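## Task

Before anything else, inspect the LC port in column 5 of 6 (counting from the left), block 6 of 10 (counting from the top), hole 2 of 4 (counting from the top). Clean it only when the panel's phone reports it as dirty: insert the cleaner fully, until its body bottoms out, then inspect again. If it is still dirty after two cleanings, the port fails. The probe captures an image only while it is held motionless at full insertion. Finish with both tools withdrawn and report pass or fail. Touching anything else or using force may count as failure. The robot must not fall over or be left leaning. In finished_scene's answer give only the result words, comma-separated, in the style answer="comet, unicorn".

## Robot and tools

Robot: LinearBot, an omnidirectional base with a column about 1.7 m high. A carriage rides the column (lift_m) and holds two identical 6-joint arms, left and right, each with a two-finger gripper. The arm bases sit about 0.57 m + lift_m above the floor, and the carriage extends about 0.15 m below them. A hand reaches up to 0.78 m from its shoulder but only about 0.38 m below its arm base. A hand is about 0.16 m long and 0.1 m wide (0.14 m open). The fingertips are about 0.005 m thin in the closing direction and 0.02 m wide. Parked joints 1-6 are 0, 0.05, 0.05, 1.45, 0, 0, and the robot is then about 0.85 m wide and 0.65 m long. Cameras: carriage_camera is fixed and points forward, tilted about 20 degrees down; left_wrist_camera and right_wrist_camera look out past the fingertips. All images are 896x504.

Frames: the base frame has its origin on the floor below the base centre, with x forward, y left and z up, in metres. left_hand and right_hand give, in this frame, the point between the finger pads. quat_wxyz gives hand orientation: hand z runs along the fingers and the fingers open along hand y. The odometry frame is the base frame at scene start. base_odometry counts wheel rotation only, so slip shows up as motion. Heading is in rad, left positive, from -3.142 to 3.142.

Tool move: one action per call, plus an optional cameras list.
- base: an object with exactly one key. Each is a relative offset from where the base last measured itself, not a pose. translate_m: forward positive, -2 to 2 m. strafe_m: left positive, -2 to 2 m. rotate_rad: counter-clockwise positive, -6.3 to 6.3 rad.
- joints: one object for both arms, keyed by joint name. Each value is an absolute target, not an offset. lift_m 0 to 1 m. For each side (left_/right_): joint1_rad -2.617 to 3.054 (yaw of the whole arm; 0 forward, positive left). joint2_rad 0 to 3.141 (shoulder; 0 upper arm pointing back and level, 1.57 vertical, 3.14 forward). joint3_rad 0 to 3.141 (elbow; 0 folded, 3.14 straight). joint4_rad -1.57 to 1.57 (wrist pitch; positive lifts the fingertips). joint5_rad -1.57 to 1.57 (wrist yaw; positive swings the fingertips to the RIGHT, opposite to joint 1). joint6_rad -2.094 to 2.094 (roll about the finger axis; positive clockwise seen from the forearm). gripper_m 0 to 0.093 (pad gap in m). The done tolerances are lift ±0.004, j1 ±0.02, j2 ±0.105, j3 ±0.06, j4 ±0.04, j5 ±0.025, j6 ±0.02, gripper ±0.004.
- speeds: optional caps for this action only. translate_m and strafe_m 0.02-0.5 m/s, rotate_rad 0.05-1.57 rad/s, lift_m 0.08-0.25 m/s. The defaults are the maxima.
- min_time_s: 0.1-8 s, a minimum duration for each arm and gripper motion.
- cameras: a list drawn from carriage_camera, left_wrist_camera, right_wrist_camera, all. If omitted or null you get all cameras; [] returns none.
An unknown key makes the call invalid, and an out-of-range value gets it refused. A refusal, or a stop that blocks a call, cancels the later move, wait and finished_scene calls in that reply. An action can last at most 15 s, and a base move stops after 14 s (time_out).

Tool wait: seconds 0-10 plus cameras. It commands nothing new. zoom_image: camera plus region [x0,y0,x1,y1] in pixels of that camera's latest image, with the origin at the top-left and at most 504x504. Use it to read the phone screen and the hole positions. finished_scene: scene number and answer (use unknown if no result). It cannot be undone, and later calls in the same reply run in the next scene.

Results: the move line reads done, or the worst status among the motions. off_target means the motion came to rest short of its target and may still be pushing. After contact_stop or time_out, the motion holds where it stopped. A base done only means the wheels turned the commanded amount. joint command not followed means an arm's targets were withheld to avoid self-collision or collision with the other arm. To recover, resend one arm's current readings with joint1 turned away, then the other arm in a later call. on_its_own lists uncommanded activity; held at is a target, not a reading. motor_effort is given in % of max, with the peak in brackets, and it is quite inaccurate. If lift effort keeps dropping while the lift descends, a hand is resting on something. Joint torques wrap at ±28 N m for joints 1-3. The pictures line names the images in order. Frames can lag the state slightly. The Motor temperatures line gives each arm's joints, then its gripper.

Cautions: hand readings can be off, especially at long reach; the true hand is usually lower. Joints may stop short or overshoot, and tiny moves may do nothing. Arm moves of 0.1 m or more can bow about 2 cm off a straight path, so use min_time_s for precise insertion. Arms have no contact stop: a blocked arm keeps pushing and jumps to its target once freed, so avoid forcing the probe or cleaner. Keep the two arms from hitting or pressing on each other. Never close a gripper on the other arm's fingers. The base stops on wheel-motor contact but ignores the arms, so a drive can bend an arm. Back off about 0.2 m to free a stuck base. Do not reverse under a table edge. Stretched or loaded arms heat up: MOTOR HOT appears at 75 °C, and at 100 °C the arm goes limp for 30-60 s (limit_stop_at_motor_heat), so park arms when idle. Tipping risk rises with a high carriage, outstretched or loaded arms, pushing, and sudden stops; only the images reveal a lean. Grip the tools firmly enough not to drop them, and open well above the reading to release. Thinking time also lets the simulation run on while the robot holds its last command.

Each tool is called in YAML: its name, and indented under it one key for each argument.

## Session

move:

Scene clock: 0.00 s.
Joint torques (N m): no reading
Motor temperatures (°C): left_arm=[27 24 25 25 27 26 26] | right_arm=[24 28 27 25 24 24 25]
base_odometry: x=+0.000 y=+0.000 heading=+0.000
base_status: not commanded
joint_positions: lift_m=+0.254 left_joint1_rad=-0.575 left_joint2_rad=+1.219 left_joint3_rad=+0.843 left_joint4_rad=+0.545 left_joint5_rad=+0.197 left_joint6_rad=+0.000 left_gripper_m=+0.01762 right_joint1_rad=+0.486 right_joint2_rad=+1.220 right_joint3_rad=+0.883 right_joint4_rad=+0.241 right_joint5_rad=+0.518 right_joint6_rad=+0.018 right_gripper_m=+0.04699
joint_status: not commanded
motor_effort: lift_m=+23 drive_wheels=-2
left_hand: x=+0.5625 y=+0.0587 z=+1.2047 quat_wxyz=(+0.711, +0.254, +0.594, -0.277) (m; base frame)
right_hand: x=+0.6258 y=-0.2012 z=+1.1523 quat_wxyz=(+0.677, +0.001, +0.736, -0.021) (m; base frame)
pictures: carriage_camera, left_wrist_camera, right_wrist_camera

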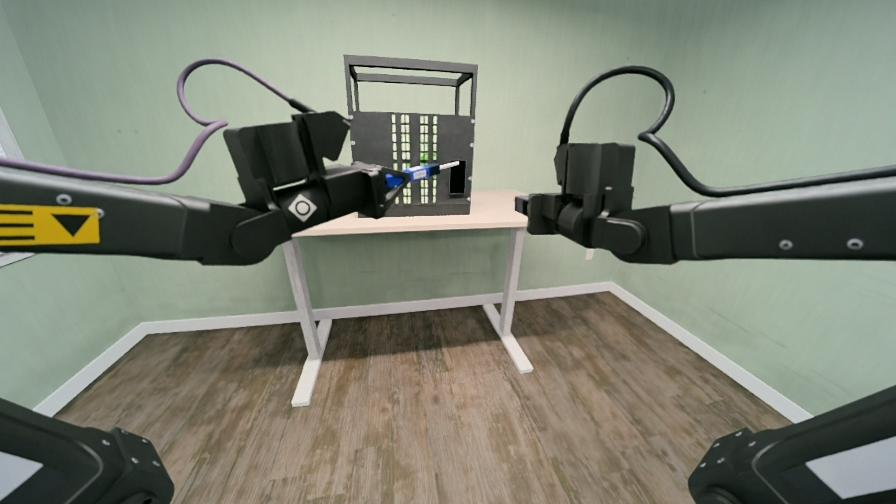

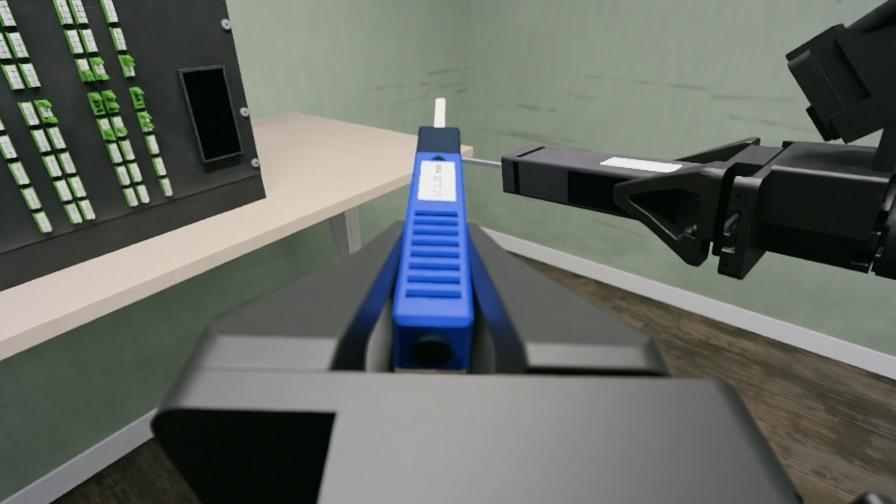

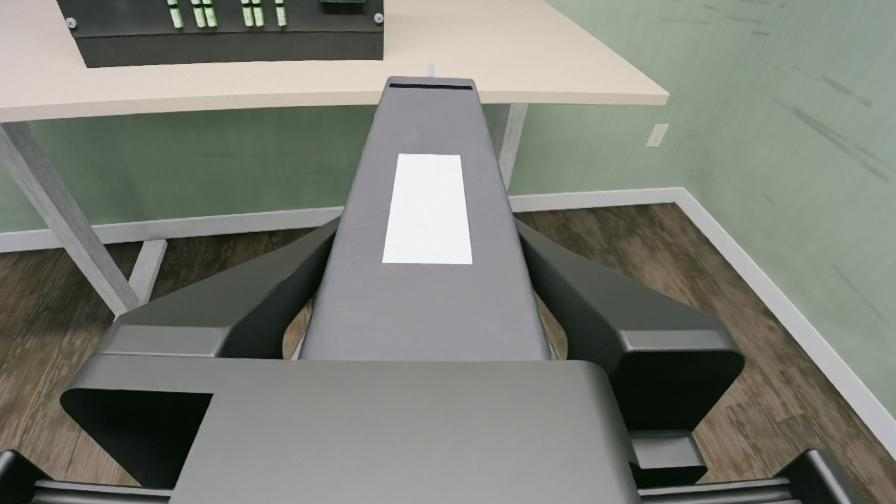

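move:
  joints: {"left_joint1_rad": 0.0, "left_joint2_rad": 1.10, "left_joint3_rad": 0.765, "left_joint4_rad": 0.335, "left_joint5_rad": 0, "left_joint6_rad": 0, "right_joint1_rad": 0, "right_joint2_rad": 1.10, "right_joint3_rad": 0.78, "right_joint4_rad": 0.437, "right_joint5_rad": 0, "right_joint6_rad": 0, "lift_m": 0.256}
  min_time_s: 3
  cameras: []

move:
  base: {"rotate_rad": 0.22}
  speeds: {"rotate_rad": 0.5}

Scene clock: 3.70 s.
Joint torques (N m): left_arm=[0.98 -6.3 6.54 2.57 -0.14 0.01] | right_arm=[-0.7 -7.42 6.72 3.53 -0.1 -0.16]
Motor temperatures (°C): left_arm=[27 25 26 27 27 26 26] | right_arm=[24 29 28 27 24 24 25]
move: off_target
base_odometry: x=+0.000 y=+0.000 heading=+0.000
base_status: not commanded
joint_positions: lift_m=+0.256 left_joint1_rad=-0.010 left_joint2_rad=+1.125 left_joint3_rad=+0.772 left_joint4_rad=+0.340 left_joint5_rad=+0.009 left_joint6_rad=+0.000 left_gripper_m=+0.01762 right_joint1_rad=+0.006 right_joint2_rad=+1.139 right_joint3_rad=+0.779 right_joint4_rad=+0.336 right_joint5_rad=+0.009 right_joint6_rad=+0.012 right_gripper_m=+0.04699
joint_status: right_joint4_rad off_target (ended at +0.337, target +0.437); the others done
motor_effort: lift_m=+25(29) drive_wheels=+0(1)
left_hand: x=+0.6326 y=+0.3088 z=+1.1578 quat_wxyz=(+0.702, +0.007, +0.712, -0.007) (m; base frame)
right_hand: x=+0.6358 y=-0.3134 z=+1.1551 quat_wxyz=(+0.699, +0.005, +0.715, +0.003) (m; base frame)
pictures: none
No camera images: "cameras" was empty.

Scene clock: 5.07 s.
Joint torques (N m): left_arm=[0.64 -6.13 6.5 2.59 -0.14 -0.02] | right_arm=[-0.4 -6.95 6.76 3.5 -0.02 -0.17]
Motor temperatures (°C): left_arm=[27 25 26 27 27 26 26] | right_arm=[24 29 28 28 24 24 25]
move: done
base_odometry: x=+0.000 y=+0.000 heading=+0.220
base_status: done
joint_positions: lift_m=+0.256 left_joint1_rad=-0.006 left_joint2_rad=+1.121 left_joint3_rad=+0.772 left_joint4_rad=+0.338 left_joint5_rad=+0.004 left_joint6_rad=+0.000 left_gripper_m=+0.01762 right_joint1_rad=+0.002 right_joint2_rad=+1.135 right_joint3_rad=+0.778 right_joint4_rad=+0.339 right_joint5_rad=+0.002 right_joint6_rad=+0.011 right_gripper_m=+0.04699
joint_status: not commanded
motor_effort: lift_m=+25(26) drive_wheels=+9(16)
left_hand: x=+0.6319 y=+0.3112 z=+1.1585 quat_wxyz=(+0.703, +0.004, +0.711, -0.003) (m; base frame)
right_hand: x=+0.6350 y=-0.3136 z=+1.1569 quat_wxyz=(+0.701, +0.004, +0.713, +0.004) (m; base frame)
pictures: carriage_camera, left_wrist_camera, right_wrist_camera

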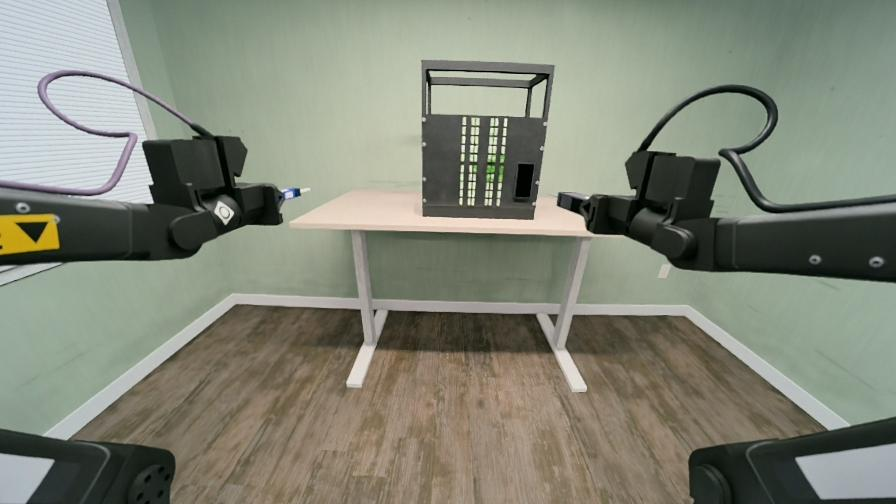

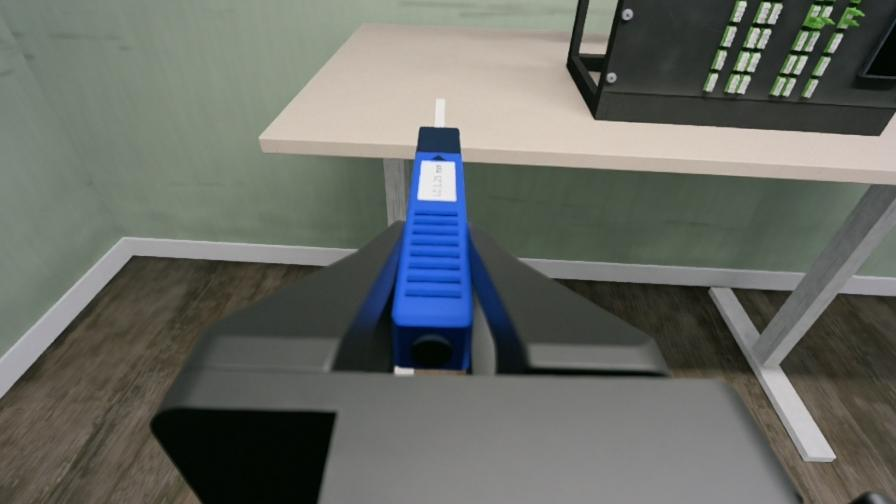

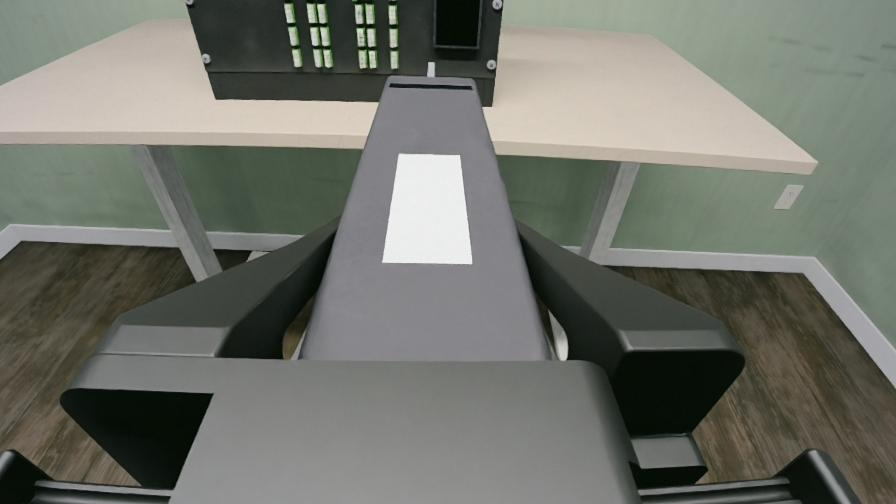

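move:

Scene clock: 5.67 s.
Joint torques (N m): left_arm=[0.77 -6.04 6.61 2.59 -0.12 0.01] | right_arm=[-0.43 -6.97 6.76 3.51 -0.01 -0.18]
Motor temperatures (°C): left_arm=[27 25 26 27 27 26 26] | right_arm=[24 29 28 28 24 24 25]
base_odometry: x=+0.000 y=+0.000 heading=+0.220
base_status: done
joint_positions: lift_m=+0.256 left_joint1_rad=-0.006 left_joint2_rad=+1.121 left_joint3_rad=+0.772 left_joint4_rad=+0.338 left_joint5_rad=+0.004 left_joint6_rad=+0.000 left_gripper_m=+0.01762 right_joint1_rad=+0.002 right_joint2_rad=+1.135 right_joint3_rad=+0.778 right_joint4_rad=+0.339 right_joint5_rad=+0.002 right_joint6_rad=+0.011 right_gripper_m=+0.04699
joint_status: not commanded
motor_effort: lift_m=+26(26) drive_wheels=+9(16)
left_hand: x=+0.6319 y=+0.3112 z=+1.1585 quat_wxyz=(+0.703, +0.004, +0.711, -0.003) (m; base frame)
right_hand: x=+0.6350 y=-0.3136 z=+1.1569 quat_wxyz=(+0.701, +0.004, +0.713, +0.004) (m; base frame)
pictures: carriage_camera, left_wrist_camera, right_wrist_camera

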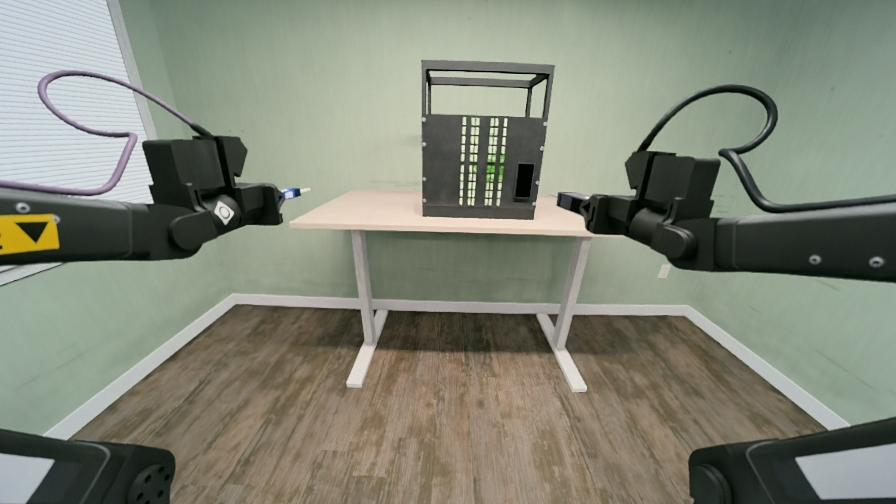

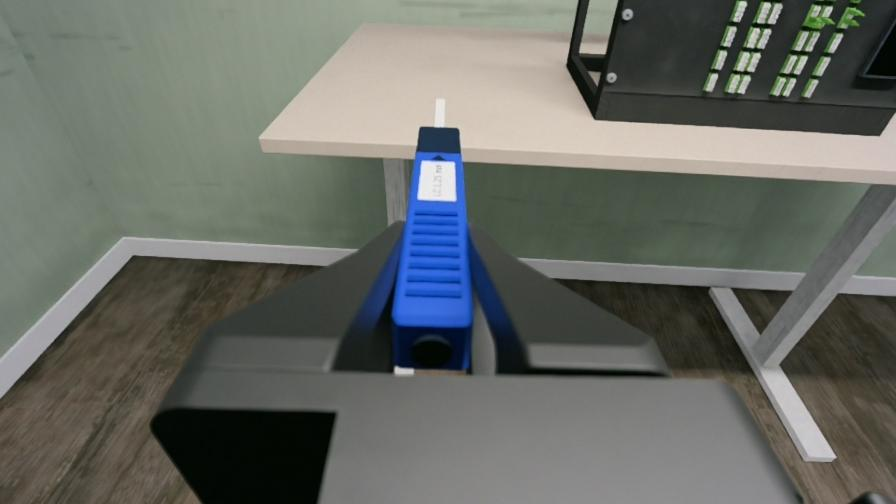

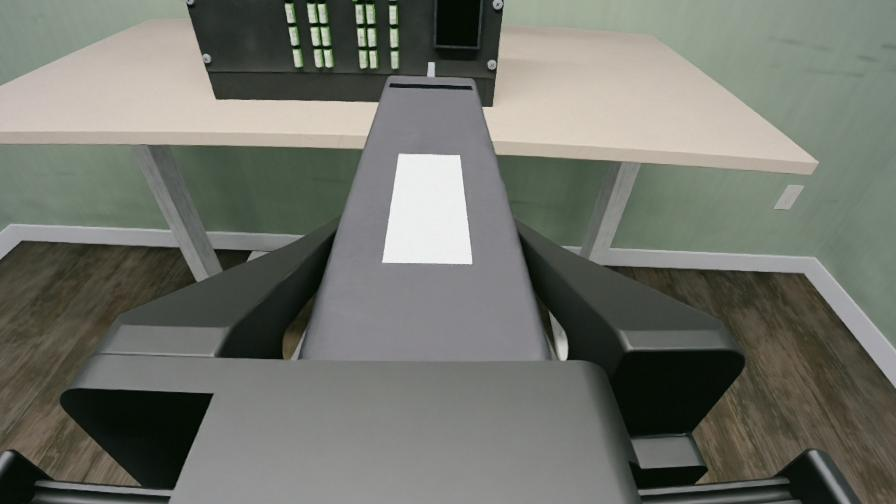

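move:
  base: {"rotate_rad": -0.07}
  cameras: []

move:
  base: {"translate_m": 0.07}
  cameras: []

move:
  base: {"strafe_m": 0.06}
  cameras: ["carriage_camera","right_wrist_camera","left_wrist_camera"]

Scene clock: 7.27 s.
Joint torques (N m): left_arm=[0.54 -6.05 6.56 2.66 -0.11 0.04] | right_arm=[-0.25 -6.79 6.71 3.46 -0.01 -0.17]
Motor temperatures (°C): left_arm=[27 25 26 28 27 26 26] | right_arm=[24 29 28 29 24 24 25]
move: done
base_odometry: x=+0.000 y=+0.000 heading=+0.150
base_status: done
joint_positions: lift_m=+0.256 left_joint1_rad=-0.005 left_joint2_rad=+1.119 left_joint3_rad=+0.772 left_joint4_rad=+0.335 left_joint5_rad=+0.005 left_joint6_rad=+0.000 left_gripper_m=+0.01762 right_joint1_rad=+0.000 right_joint2_rad=+1.133 right_joint3_rad=+0.778 right_joint4_rad=+0.343 right_joint5_rad=+0.002 right_joint6_rad=+0.011 right_gripper_m=+0.04699
joint_status: not commanded
motor_effort: lift_m=+26(26) drive_wheels=+8(11)
left_hand: x=+0.6314 y=+0.3113 z=+1.1587 quat_wxyz=(+0.703, +0.004, +0.712, -0.004) (m; base frame)
right_hand: x=+0.6346 y=-0.3144 z=+1.1588 quat_wxyz=(+0.703, +0.004, +0.711, +0.003) (m; base frame)
pictures: none
No camera images: "cameras" was empty.

Scene clock: 8.70 s.
Joint torques (N m): left_arm=[0.55 -5.55 6.32 2.64 -0.12 0.04] | right_arm=[-0.23 -6.56 6.76 3.41 -0.01 -0.17]
Motor temperatures (°C): left_arm=[27 25 26 28 27 26 26] | right_arm=[24 29 29 30 24 24 25]
move: done
base_odometry: x=+0.069 y=+0.011 heading=+0.151
base_status: done
joint_positions: lift_m=+0.256 left_joint1_rad=-0.005 left_joint2_rad=+1.117 left_joint3_rad=+0.772 left_joint4_rad=+0.332 left_joint5_rad=+0.005 left_joint6_rad=+0.000 left_gripper_m=+0.01762 right_joint1_rad=+0.000 right_joint2_rad=+1.131 right_joint3_rad=+0.778 right_joint4_rad=+0.348 right_joint5_rad=+0.002 right_joint6_rad=+0.011 right_gripper_m=+0.04699
joint_status: not commanded
motor_effort: lift_m=+25(26) drive_wheels=+11(15)
left_hand: x=+0.6310 y=+0.3113 z=+1.1588 quat_wxyz=(+0.702, +0.004, +0.712, -0.004) (m; base frame)
right_hand: x=+0.6341 y=-0.3144 z=+1.1607 quat_wxyz=(+0.705, +0.004, +0.709, +0.003) (m; base frame)
pictures: none
No camera images: "cameras" was empty.

Scene clock: 9.97 s.
Joint torques (N m): left_arm=[0.44 -5.49 6.6 2.72 -0.1 0.03] | right_arm=[-0.28 -6.6 6.8 3.4 0 -0.17]
Motor temperatures (°C): left_arm=[27 26 26 29 27 26 26] | right_arm=[24 29 29 31 24 24 26]
move: done
base_odometry: x=+0.060 y=+0.070 heading=+0.151
base_status: done
joint_positions: lift_m=+0.256 left_joint1_rad=-0.004 left_joint2_rad=+1.116 left_joint3_rad=+0.771 left_joint4_rad=+0.332 left_joint5_rad=+0.004 left_joint6_rad=+0.000 left_gripper_m=+0.01762 right_joint1_rad=+0.000 right_joint2_rad=+1.131 right_joint3_rad=+0.778 right_joint4_rad=+0.348 right_joint5_rad=+0.000 right_joint6_rad=+0.011 right_gripper_m=+0.04699
joint_status: not commanded
motor_effort: lift_m=+25(26) drive_wheels=-3(13)
left_hand: x=+0.6309 y=+0.3120 z=+1.1587 quat_wxyz=(+0.702, +0.003, +0.712, -0.003) (m; base frame)
right_hand: x=+0.6341 y=-0.3141 z=+1.1609 quat_wxyz=(+0.706, +0.004, +0.709, +0.004) (m; base frame)
pictures: carriage_camera, left_wrist_camera, right_wrist_camera

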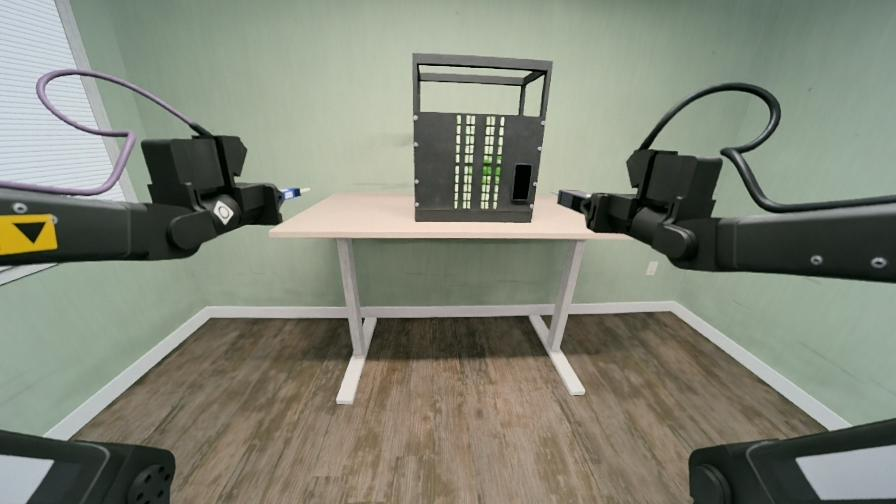

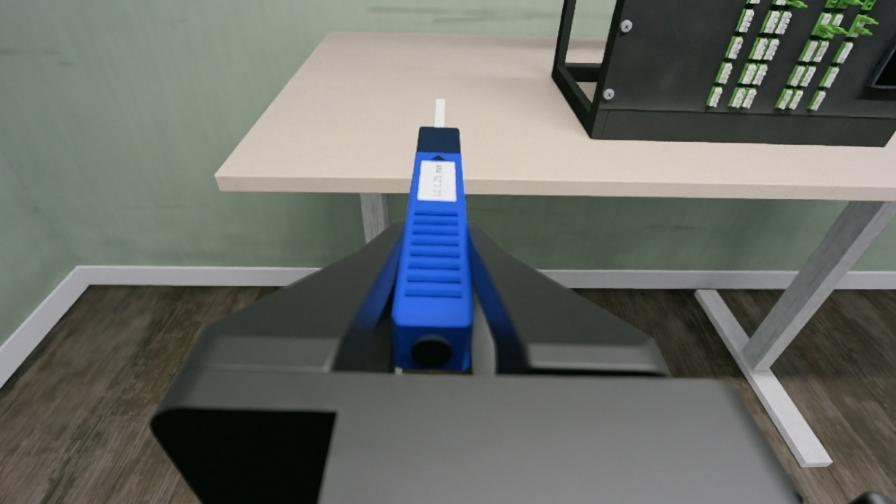

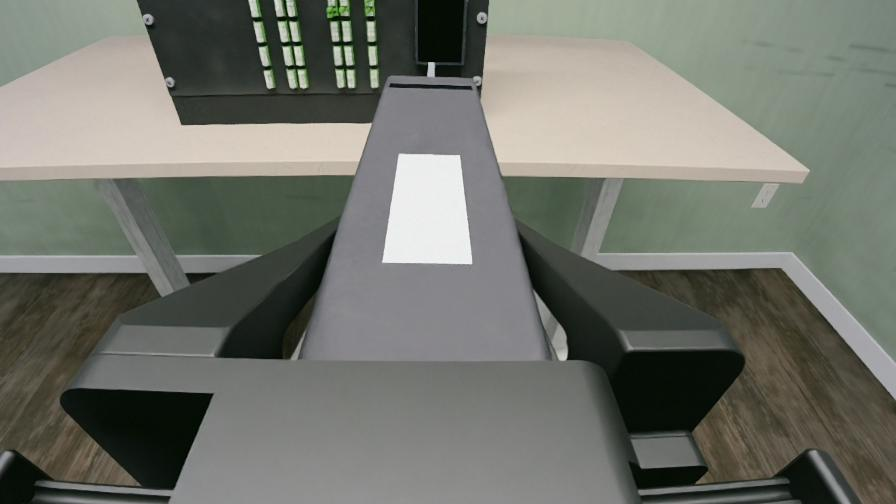

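zoom_image:
  camera: "right_wrist_camera"
  region: [130, 0, 230, 100]

zoom_image:
  camera: "right_wrist_camera"
  region: [400, 0, 500, 100]

Scaled by 5.040.

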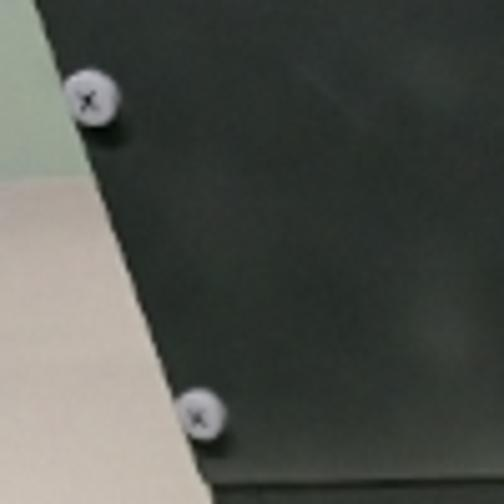

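Scaled by 5.040.

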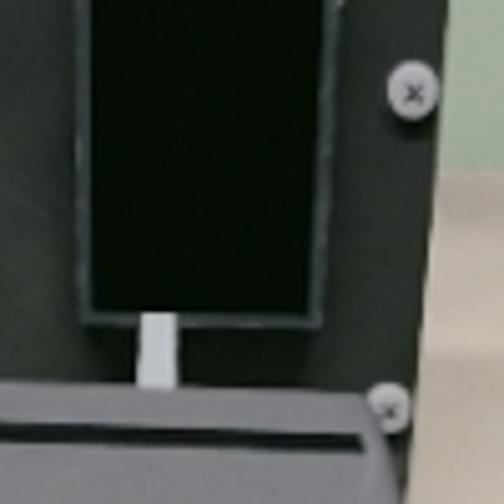

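move:
  base: {"rotate_rad": 0.027}
  cameras: []

move:
  base: {"strafe_m": 0.055}
  cameras: []

move:
  base: {"translate_m": 0.05}
  cameras: ["left_wrist_camera","right_wrist_camera"]

zoom_image:
  camera: "right_wrist_camera"
  region: [300, 0, 460, 120]

Scene clock: 11.63 s.
Joint torques (N m): left_arm=[0.59 -5.46 6.38 2.67 -0.06 -0.01] | right_arm=[-0.35 -6.53 6.75 3.38 0.02 -0.17]
Motor temperatures (°C): left_arm=[27 26 27 30 27 26 26] | right_arm=[24 29 29 31 24 24 26]
move: done
base_odometry: x=+0.061 y=+0.070 heading=+0.177
base_status: done
joint_positions: lift_m=+0.256 left_joint1_rad=-0.003 left_joint2_rad=+1.116 left_joint3_rad=+0.771 left_joint4_rad=+0.331 left_joint5_rad=+0.002 left_joint6_rad=+0.000 left_gripper_m=+0.01762 right_joint1_rad=+0.001 right_joint2_rad=+1.130 right_joint3_rad=+0.778 right_joint4_rad=+0.349 right_joint5_rad=-0.001 right_joint6_rad=+0.011 right_gripper_m=+0.04699
joint_status: not commanded
motor_effort: lift_m=+26(26) drive_wheels=-9(14)
left_hand: x=+0.6309 y=+0.3127 z=+1.1586 quat_wxyz=(+0.702, +0.002, +0.712, -0.002) (m; base frame)
right_hand: x=+0.6341 y=-0.3136 z=+1.1612 quat_wxyz=(+0.706, +0.003, +0.708, +0.005) (m; base frame)
pictures: none
No camera images: "cameras" was empty.

Scene clock: 12.97 s.
Joint torques (N m): left_arm=[0.32 -5.46 6.52 2.69 -0.11 -0.04] | right_arm=[-0.34 -6.48 6.76 3.37 0.06 -0.16]
Motor temperatures (°C): left_arm=[27 26 27 30 27 26 27] | right_arm=[24 29 30 32 24 24 26]
move: done
base_odometry: x=+0.051 y=+0.124 heading=+0.178
base_status: done
joint_positions: lift_m=+0.256 left_joint1_rad=-0.002 left_joint2_rad=+1.116 left_joint3_rad=+0.771 left_joint4_rad=+0.331 left_joint5_rad=+0.001 left_joint6_rad=+0.000 left_gripper_m=+0.01762 right_joint1_rad=+0.002 right_joint2_rad=+1.130 right_joint3_rad=+0.778 right_joint4_rad=+0.349 right_joint5_rad=-0.003 right_joint6_rad=+0.010 right_gripper_m=+0.04699
joint_status: not commanded
motor_effort: lift_m=+25(26) drive_wheels=-9(16)
left_hand: x=+0.6309 y=+0.3131 z=+1.1584 quat_wxyz=(+0.702, +0.001, +0.712, -0.001) (m; base frame)
right_hand: x=+0.6339 y=-0.3131 z=+1.1616 quat_wxyz=(+0.706, +0.002, +0.708, +0.005) (m; base frame)
pictures: none
No camera images: "cameras" was empty.

Scene clock: 14.17 s.
Joint torques (N m): left_arm=[0.27 -5.52 6.53 2.67 -0.07 0.03] | right_arm=[-0.39 -6.37 6.76 3.34 0.04 -0.16]
Motor temperatures (°C): left_arm=[27 26 27 30 27 26 27] | right_arm=[24 30 30 32 24 24 26]
move: done
base_odometry: x=+0.100 y=+0.134 heading=+0.179
base_status: done
joint_positions: lift_m=+0.256 left_joint1_rad=-0.002 left_joint2_rad=+1.115 left_joint3_rad=+0.770 left_joint4_rad=+0.331 left_joint5_rad=+0.001 left_joint6_rad=+0.000 left_gripper_m=+0.01762 right_joint1_rad=+0.002 right_joint2_rad=+1.129 right_joint3_rad=+0.778 right_joint4_rad=+0.351 right_joint5_rad=-0.003 right_joint6_rad=+0.010 right_gripper_m=+0.04699
joint_status: not commanded
motor_effort: lift_m=+26(26) drive_wheels=-6(11)
left_hand: x=+0.6306 y=+0.3131 z=+1.1583 quat_wxyz=(+0.702, +0.001, +0.712, -0.001) (m; base frame)
right_hand: x=+0.6338 y=-0.3131 z=+1.1620 quat_wxyz=(+0.707, +0.002, +0.707, +0.005) (m; base frame)
pictures: left_wrist_camera, right_wrist_camera

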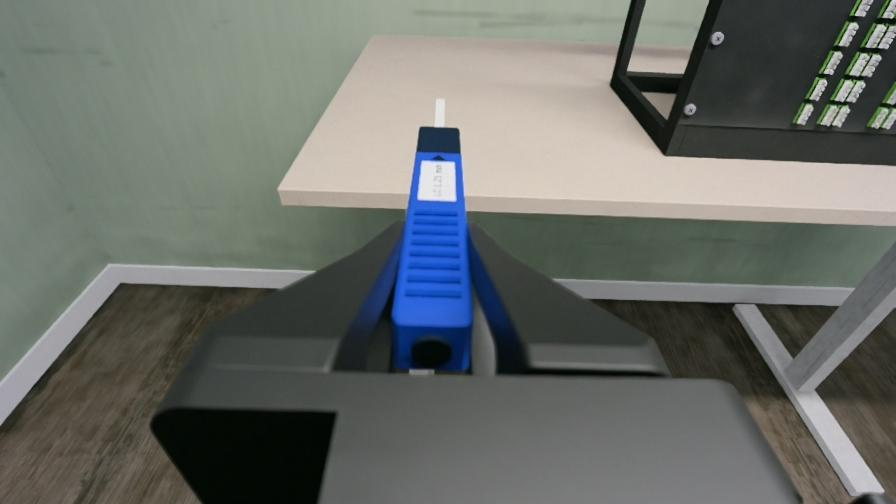

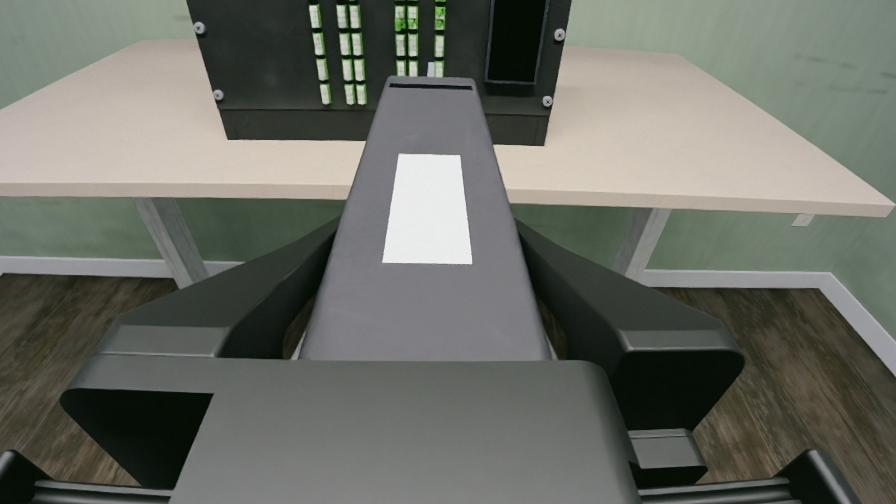

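Scaled by 3.150.

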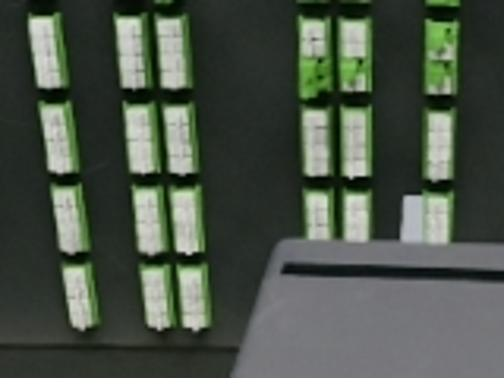

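zoom_image:
  camera: "right_wrist_camera"
  region: [170, 10, 270, 110]

zoom_image:
  camera: "right_wrist_camera"
  region: [500, 10, 600, 110]

Scaled by 5.040.

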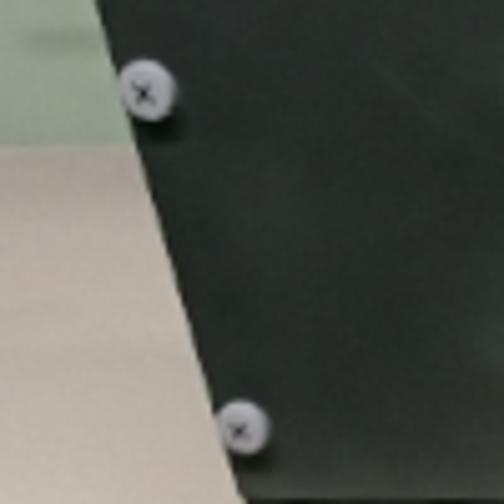

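Scaled by 5.040.

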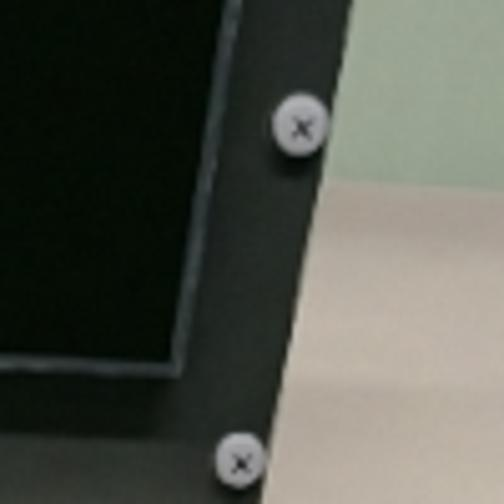

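move:
  base: {"rotate_rad": -0.008}
  cameras: []

move:
  base: {"strafe_m": 0.026}
  cameras: []

move:
  base: {"translate_m": 0.06}
  cameras: ["right_wrist_camera"]

zoom_image:
  camera: "right_wrist_camera"
  region: [200, 40, 300, 140]

zoom_image:
  camera: "right_wrist_camera"
  region: [380, 0, 500, 90]

Scene clock: 15.50 s.
Joint torques (N m): left_arm=[0.51 -5.48 6.53 2.67 -0.08 0.02] | right_arm=[-0.24 -6.38 6.69 3.35 0.01 -0.17]
Motor temperatures (°C): left_arm=[27 26 27 31 27 26 27] | right_arm=[24 30 30 32 24 24 26]
move: done
base_odometry: x=+0.100 y=+0.134 heading=+0.172
base_status: done
joint_positions: lift_m=+0.256 left_joint1_rad=-0.002 left_joint2_rad=+1.115 left_joint3_rad=+0.770 left_joint4_rad=+0.330 left_joint5_rad=+0.002 left_joint6_rad=+0.000 left_gripper_m=+0.01762 right_joint1_rad=+0.000 right_joint2_rad=+1.129 right_joint3_rad=+0.778 right_joint4_rad=+0.352 right_joint5_rad=+0.000 right_joint6_rad=+0.010 right_gripper_m=+0.04699
joint_status: not commanded
motor_effort: lift_m=+26(26) drive_wheels=-10(11)
left_hand: x=+0.6306 y=+0.3131 z=+1.1582 quat_wxyz=(+0.702, +0.001, +0.712, -0.001) (m; base frame)
right_hand: x=+0.6338 y=-0.3141 z=+1.1623 quat_wxyz=(+0.707, +0.003, +0.707, +0.004) (m; base frame)
pictures: none
No camera images: "cameras" was empty.

Scene clock: 16.47 s.
Joint torques (N m): left_arm=[0.58 -5.49 6.63 2.66 -0.06 0.02] | right_arm=[-0.18 -6.42 6.79 3.35 0.03 -0.16]
Motor temperatures (°C): left_arm=[27 26 27 31 27 26 27] | right_arm=[24 30 30 32 24 24 26]
move: done
base_odometry: x=+0.096 y=+0.159 heading=+0.172
base_status: done
joint_positions: lift_m=+0.256 left_joint1_rad=-0.002 left_joint2_rad=+1.115 left_joint3_rad=+0.770 left_joint4_rad=+0.330 left_joint5_rad=+0.000 left_joint6_rad=+0.000 left_gripper_m=+0.01762 right_joint1_rad=+0.000 right_joint2_rad=+1.129 right_joint3_rad=+0.778 right_joint4_rad=+0.352 right_joint5_rad=-0.002 right_joint6_rad=+0.010 right_gripper_m=+0.04699
joint_status: not commanded
motor_effort: lift_m=+26(26) drive_wheels=+5(11)
left_hand: x=+0.6305 y=+0.3133 z=+1.1584 quat_wxyz=(+0.702, +0.001, +0.712, -0.001) (m; base frame)
right_hand: x=+0.6338 y=-0.3137 z=+1.1623 quat_wxyz=(+0.707, +0.003, +0.707, +0.005) (m; base frame)
pictures: none
No camera images: "cameras" was empty.

Scene clock: 17.73 s.
Joint torques (N m): left_arm=[0.39 -5.55 6.43 2.69 -0.09 0.01] | right_arm=[-0.31 -6.54 6.69 3.32 0.02 -0.16]
Motor temperatures (°C): left_arm=[27 26 27 31 27 26 27] | right_arm=[24 30 30 33 24 24 26]
move: done
base_odometry: x=+0.155 y=+0.170 heading=+0.173
base_status: done
joint_positions: lift_m=+0.256 left_joint1_rad=-0.002 left_joint2_rad=+1.115 left_joint3_rad=+0.770 left_joint4_rad=+0.330 left_joint5_rad=+0.000 left_joint6_rad=+0.000 left_gripper_m=+0.01762 right_joint1_rad=+0.000 right_joint2_rad=+1.129 right_joint3_rad=+0.778 right_joint4_rad=+0.352 right_joint5_rad=-0.002 right_joint6_rad=+0.010 right_gripper_m=+0.04699
joint_status: not commanded
motor_effort: lift_m=+26(26) drive_wheels=-6(11)
left_hand: x=+0.6305 y=+0.3133 z=+1.1583 quat_wxyz=(+0.702, +0.001, +0.712, -0.001) (m; base frame)
right_hand: x=+0.6337 y=-0.3137 z=+1.1626 quat_wxyz=(+0.708, +0.003, +0.706, +0.005) (m; base frame)
pictures: right_wrist_camera

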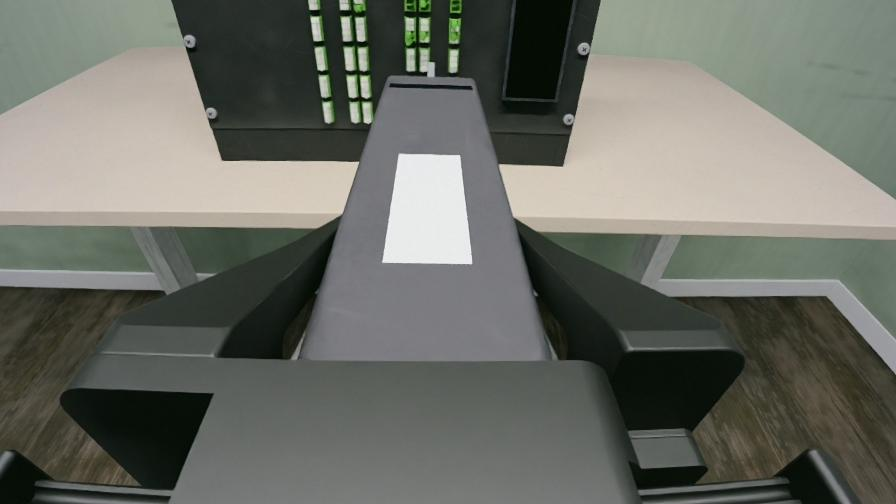

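Scaled by 5.040.

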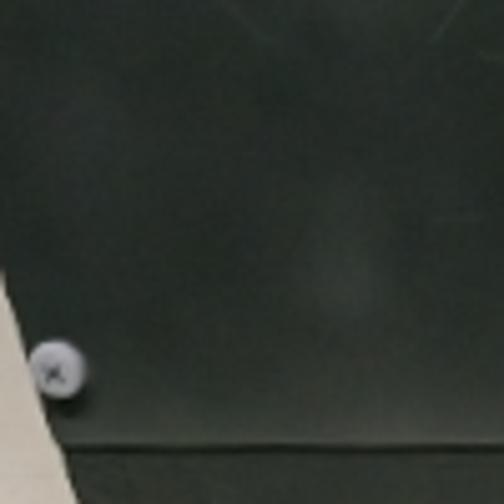

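Scaled by 4.200.

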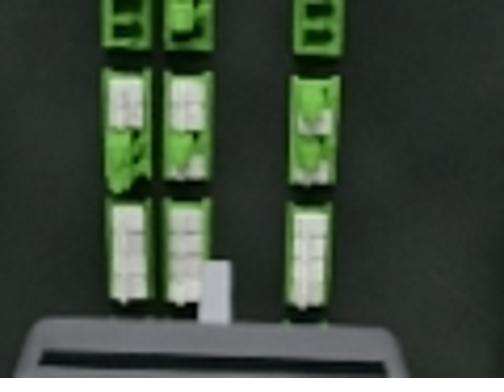

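zoom_image:
  camera: "right_wrist_camera"
  region: [150, 0, 250, 100]

zoom_image:
  camera: "right_wrist_camera"
  region: [525, 30, 625, 130]

Scaled by 5.040.

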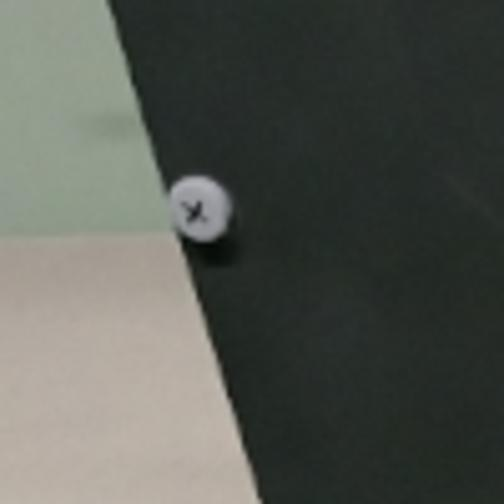

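Scaled by 5.040.

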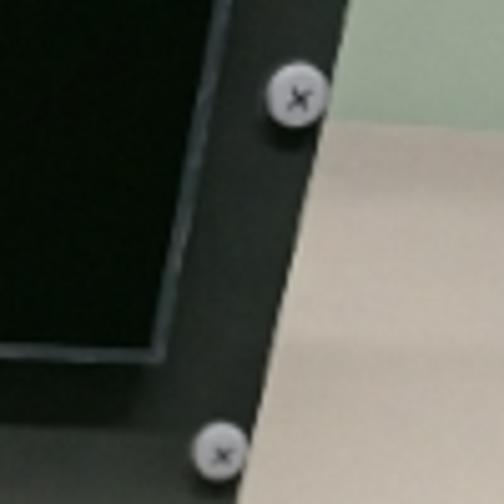

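move:
  base: {"rotate_rad": -0.003}
  cameras: []

move:
  base: {"strafe_m": 0.008}
  cameras: []

move:
  base: {"translate_m": 0.05}
  speeds: {"translate_m": 0.1}
  cameras: ["right_wrist_camera"]

zoom_image:
  camera: "right_wrist_camera"
  region: [380, 0, 500, 90]

Scene clock: 18.97 s.
Joint torques (N m): left_arm=[0.28 -5.52 6.71 2.7 -0.08 0.01] | right_arm=[-0.27 -6.42 6.79 3.33 0.03 -0.16]
Motor temperatures (°C): left_arm=[27 26 27 32 27 26 27] | right_arm=[24 30 31 33 24 24 26]
move: done
base_odometry: x=+0.155 y=+0.170 heading=+0.171
base_status: done
joint_positions: lift_m=+0.256 left_joint1_rad=-0.002 left_joint2_rad=+1.115 left_joint3_rad=+0.769 left_joint4_rad=+0.329 left_joint5_rad=+0.000 left_joint6_rad=+0.000 left_gripper_m=+0.01762 right_joint1_rad=+0.000 right_joint2_rad=+1.129 right_joint3_rad=+0.778 right_joint4_rad=+0.353 right_joint5_rad=-0.002 right_joint6_rad=+0.010 right_gripper_m=+0.04699
joint_status: not commanded
motor_effort: lift_m=+26(26) drive_wheels=+9(9)
left_hand: x=+0.6305 y=+0.3133 z=+1.1578 quat_wxyz=(+0.701, +0.001, +0.713, -0.001) (m; base frame)
right_hand: x=+0.6337 y=-0.3137 z=+1.1628 quat_wxyz=(+0.708, +0.003, +0.706, +0.005) (m; base frame)
pictures: none
No camera images: "cameras" was empty.

Scene clock: 19.63 s.
Joint torques (N m): left_arm=[0.25 -5.49 6.64 2.72 -0.08 -0.05] | right_arm=[-0.36 -6.38 6.72 3.32 0.02 -0.16]
Motor temperatures (°C): left_arm=[27 26 27 32 27 26 27] | right_arm=[24 30 31 33 24 24 26]
move: done
base_odometry: x=+0.154 y=+0.178 heading=+0.170
base_status: done
joint_positions: lift_m=+0.256 left_joint1_rad=-0.001 left_joint2_rad=+1.114 left_joint3_rad=+0.769 left_joint4_rad=+0.329 left_joint5_rad=-0.001 left_joint6_rad=+0.000 left_gripper_m=+0.01762 right_joint1_rad=+0.002 right_joint2_rad=+1.129 right_joint3_rad=+0.778 right_joint4_rad=+0.353 right_joint5_rad=-0.002 right_joint6_rad=+0.010 right_gripper_m=+0.04699
joint_status: not commanded
motor_effort: lift_m=+26(26) drive_wheels=+6(10)
left_hand: x=+0.6304 y=+0.3140 z=+1.1579 quat_wxyz=(+0.701, +0.000, +0.713, +0.000) (m; base frame)
right_hand: x=+0.6337 y=-0.3133 z=+1.1628 quat_wxyz=(+0.708, +0.002, +0.706, +0.005) (m; base frame)
pictures: none
No camera images: "cameras" was empty.

Scene clock: 20.83 s.
Joint torques (N m): left_arm=[0.39 -5.67 6.61 2.7 -0.09 0.03] | right_arm=[-0.28 -6.37 6.78 3.37 0.02 -0.16]
Motor temperatures (°C): left_arm=[27 26 27 32 27 26 27] | right_arm=[24 30 31 33 24 24 26]
move: done
base_odometry: x=+0.203 y=+0.187 heading=+0.171
base_status: done
joint_positions: lift_m=+0.256 left_joint1_rad=-0.001 left_joint2_rad=+1.114 left_joint3_rad=+0.769 left_joint4_rad=+0.329 left_joint5_rad=-0.001 left_joint6_rad=+0.000 left_gripper_m=+0.01762 right_joint1_rad=+0.001 right_joint2_rad=+1.128 right_joint3_rad=+0.778 right_joint4_rad=+0.353 right_joint5_rad=-0.001 right_joint6_rad=+0.010 right_gripper_m=+0.04699
joint_status: not commanded
motor_effort: lift_m=+25(26) drive_wheels=-6(12)
left_hand: x=+0.6304 y=+0.3140 z=+1.1579 quat_wxyz=(+0.701, +0.000, +0.713, +0.000) (m; base frame)
right_hand: x=+0.6337 y=-0.3137 z=+1.1630 quat_wxyz=(+0.708, +0.003, +0.706, +0.004) (m; base frame)
pictures: right_wrist_camera

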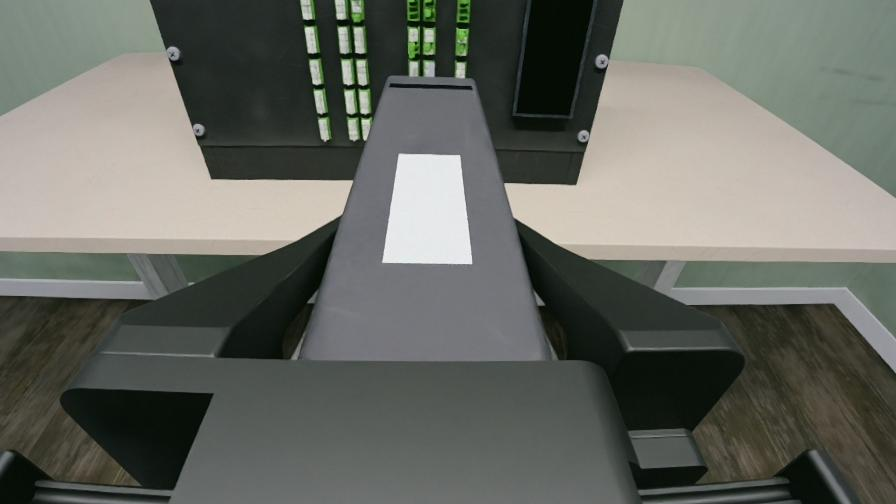

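Scaled by 4.200.

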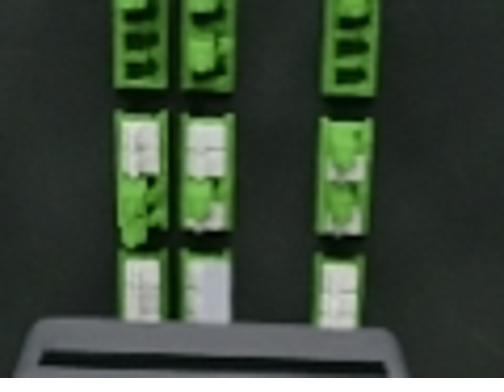

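move:
  base: {"translate_m": 0.05}
  speeds: {"translate_m": 0.1}
  cameras: ["right_wrist_camera"]

zoom_image:
  camera: "right_wrist_camera"
  region: [380, 0, 500, 90]

Scene clock: 22.23 s.
Joint torques (N m): left_arm=[0.18 -5.45 6.68 2.71 -0.09 0.01] | right_arm=[-0.31 -6.34 6.76 3.32 0.02 -0.16]
Motor temperatures (°C): left_arm=[27 26 27 32 27 26 27] | right_arm=[24 30 31 33 24 24 26]
move: done
base_odometry: x=+0.252 y=+0.195 heading=+0.172
base_status: done
joint_positions: lift_m=+0.256 left_joint1_rad=-0.001 left_joint2_rad=+1.114 left_joint3_rad=+0.769 left_joint4_rad=+0.329 left_joint5_rad=-0.001 left_joint6_rad=+0.000 left_gripper_m=+0.01762 right_joint1_rad=+0.001 right_joint2_rad=+1.128 right_joint3_rad=+0.778 right_joint4_rad=+0.354 right_joint5_rad=-0.001 right_joint6_rad=+0.010 right_gripper_m=+0.04699
joint_status: not commanded
motor_effort: lift_m=+25(26) drive_wheels=-6(13)
left_hand: x=+0.6303 y=+0.3140 z=+1.1580 quat_wxyz=(+0.702, +0.000, +0.713, +0.000) (m; base frame)
right_hand: x=+0.6337 y=-0.3137 z=+1.1631 quat_wxyz=(+0.708, +0.003, +0.706, +0.004) (m; base frame)
pictures: right_wrist_camera

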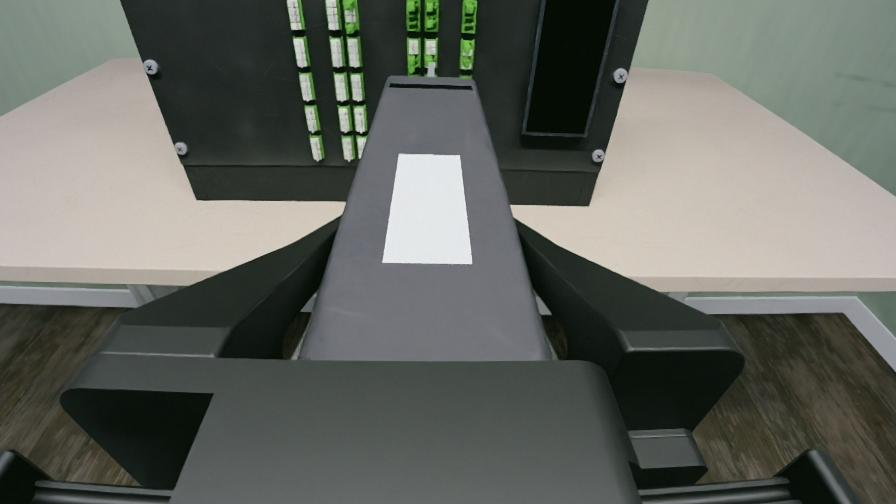

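Scaled by 4.200.

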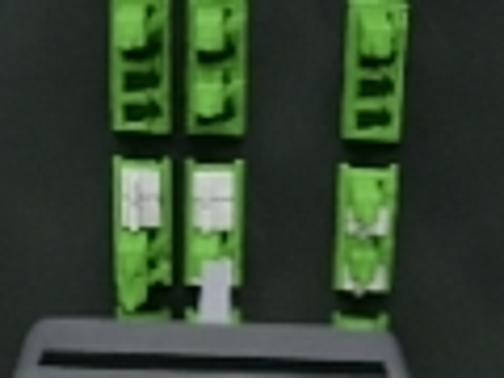

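move:
  base: {"translate_m": 0.035}
  speeds: {"translate_m": 0.08}
  cameras: ["right_wrist_camera"]

zoom_image:
  camera: "right_wrist_camera"
  region: [390, 0, 470, 90]

Scene clock: 23.43 s.
Joint torques (N m): left_arm=[0.27 -5.22 6.71 2.67 -0.1 0.05] | right_arm=[-0.34 -6.39 6.74 3.33 0.02 -0.16]
Motor temperatures (°C): left_arm=[27 26 27 33 27 26 27] | right_arm=[24 30 31 33 24 24 26]
move: done
base_odometry: x=+0.286 y=+0.202 heading=+0.172
base_status: done
joint_positions: lift_m=+0.256 left_joint1_rad=-0.001 left_joint2_rad=+1.114 left_joint3_rad=+0.769 left_joint4_rad=+0.329 left_joint5_rad=-0.001 left_joint6_rad=+0.000 left_gripper_m=+0.01762 right_joint1_rad=+0.001 right_joint2_rad=+1.128 right_joint3_rad=+0.778 right_joint4_rad=+0.354 right_joint5_rad=-0.001 right_joint6_rad=+0.010 right_gripper_m=+0.04699
joint_status: not commanded
motor_effort: lift_m=+25(26) drive_wheels=-5(13)
left_hand: x=+0.6303 y=+0.3140 z=+1.1580 quat_wxyz=(+0.702, +0.000, +0.713, +0.000) (m; base frame)
right_hand: x=+0.6337 y=-0.3137 z=+1.1633 quat_wxyz=(+0.709, +0.003, +0.706, +0.004) (m; base frame)
pictures: right_wrist_camera

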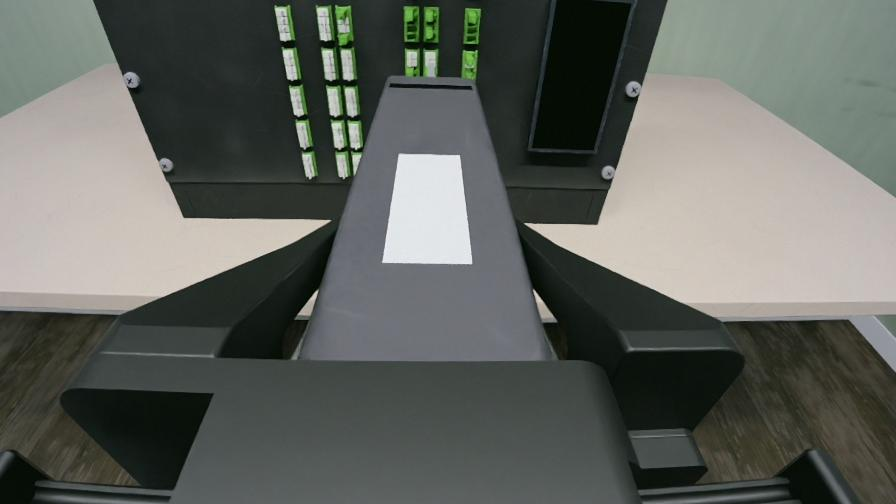

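Scaled by 5.600.

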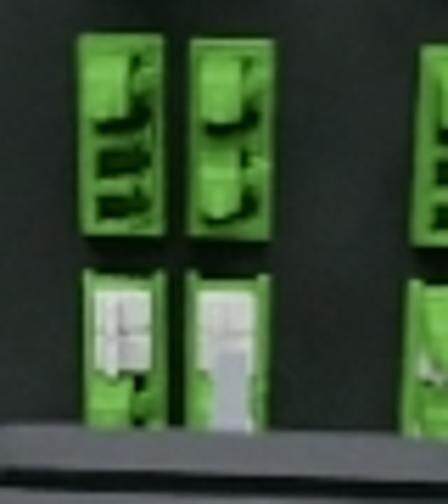

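zoom_image:
  camera: "right_wrist_camera"
  region: [400, 0, 445, 50]

Scaled by 10.080.

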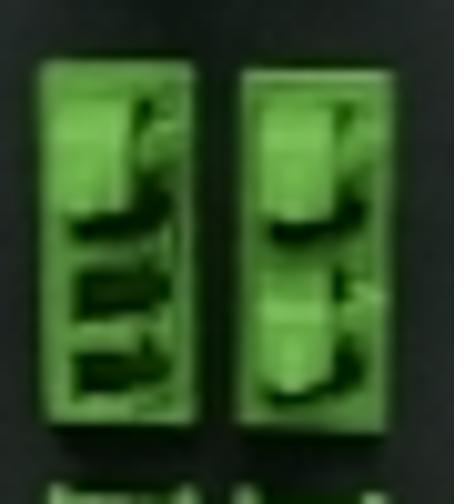

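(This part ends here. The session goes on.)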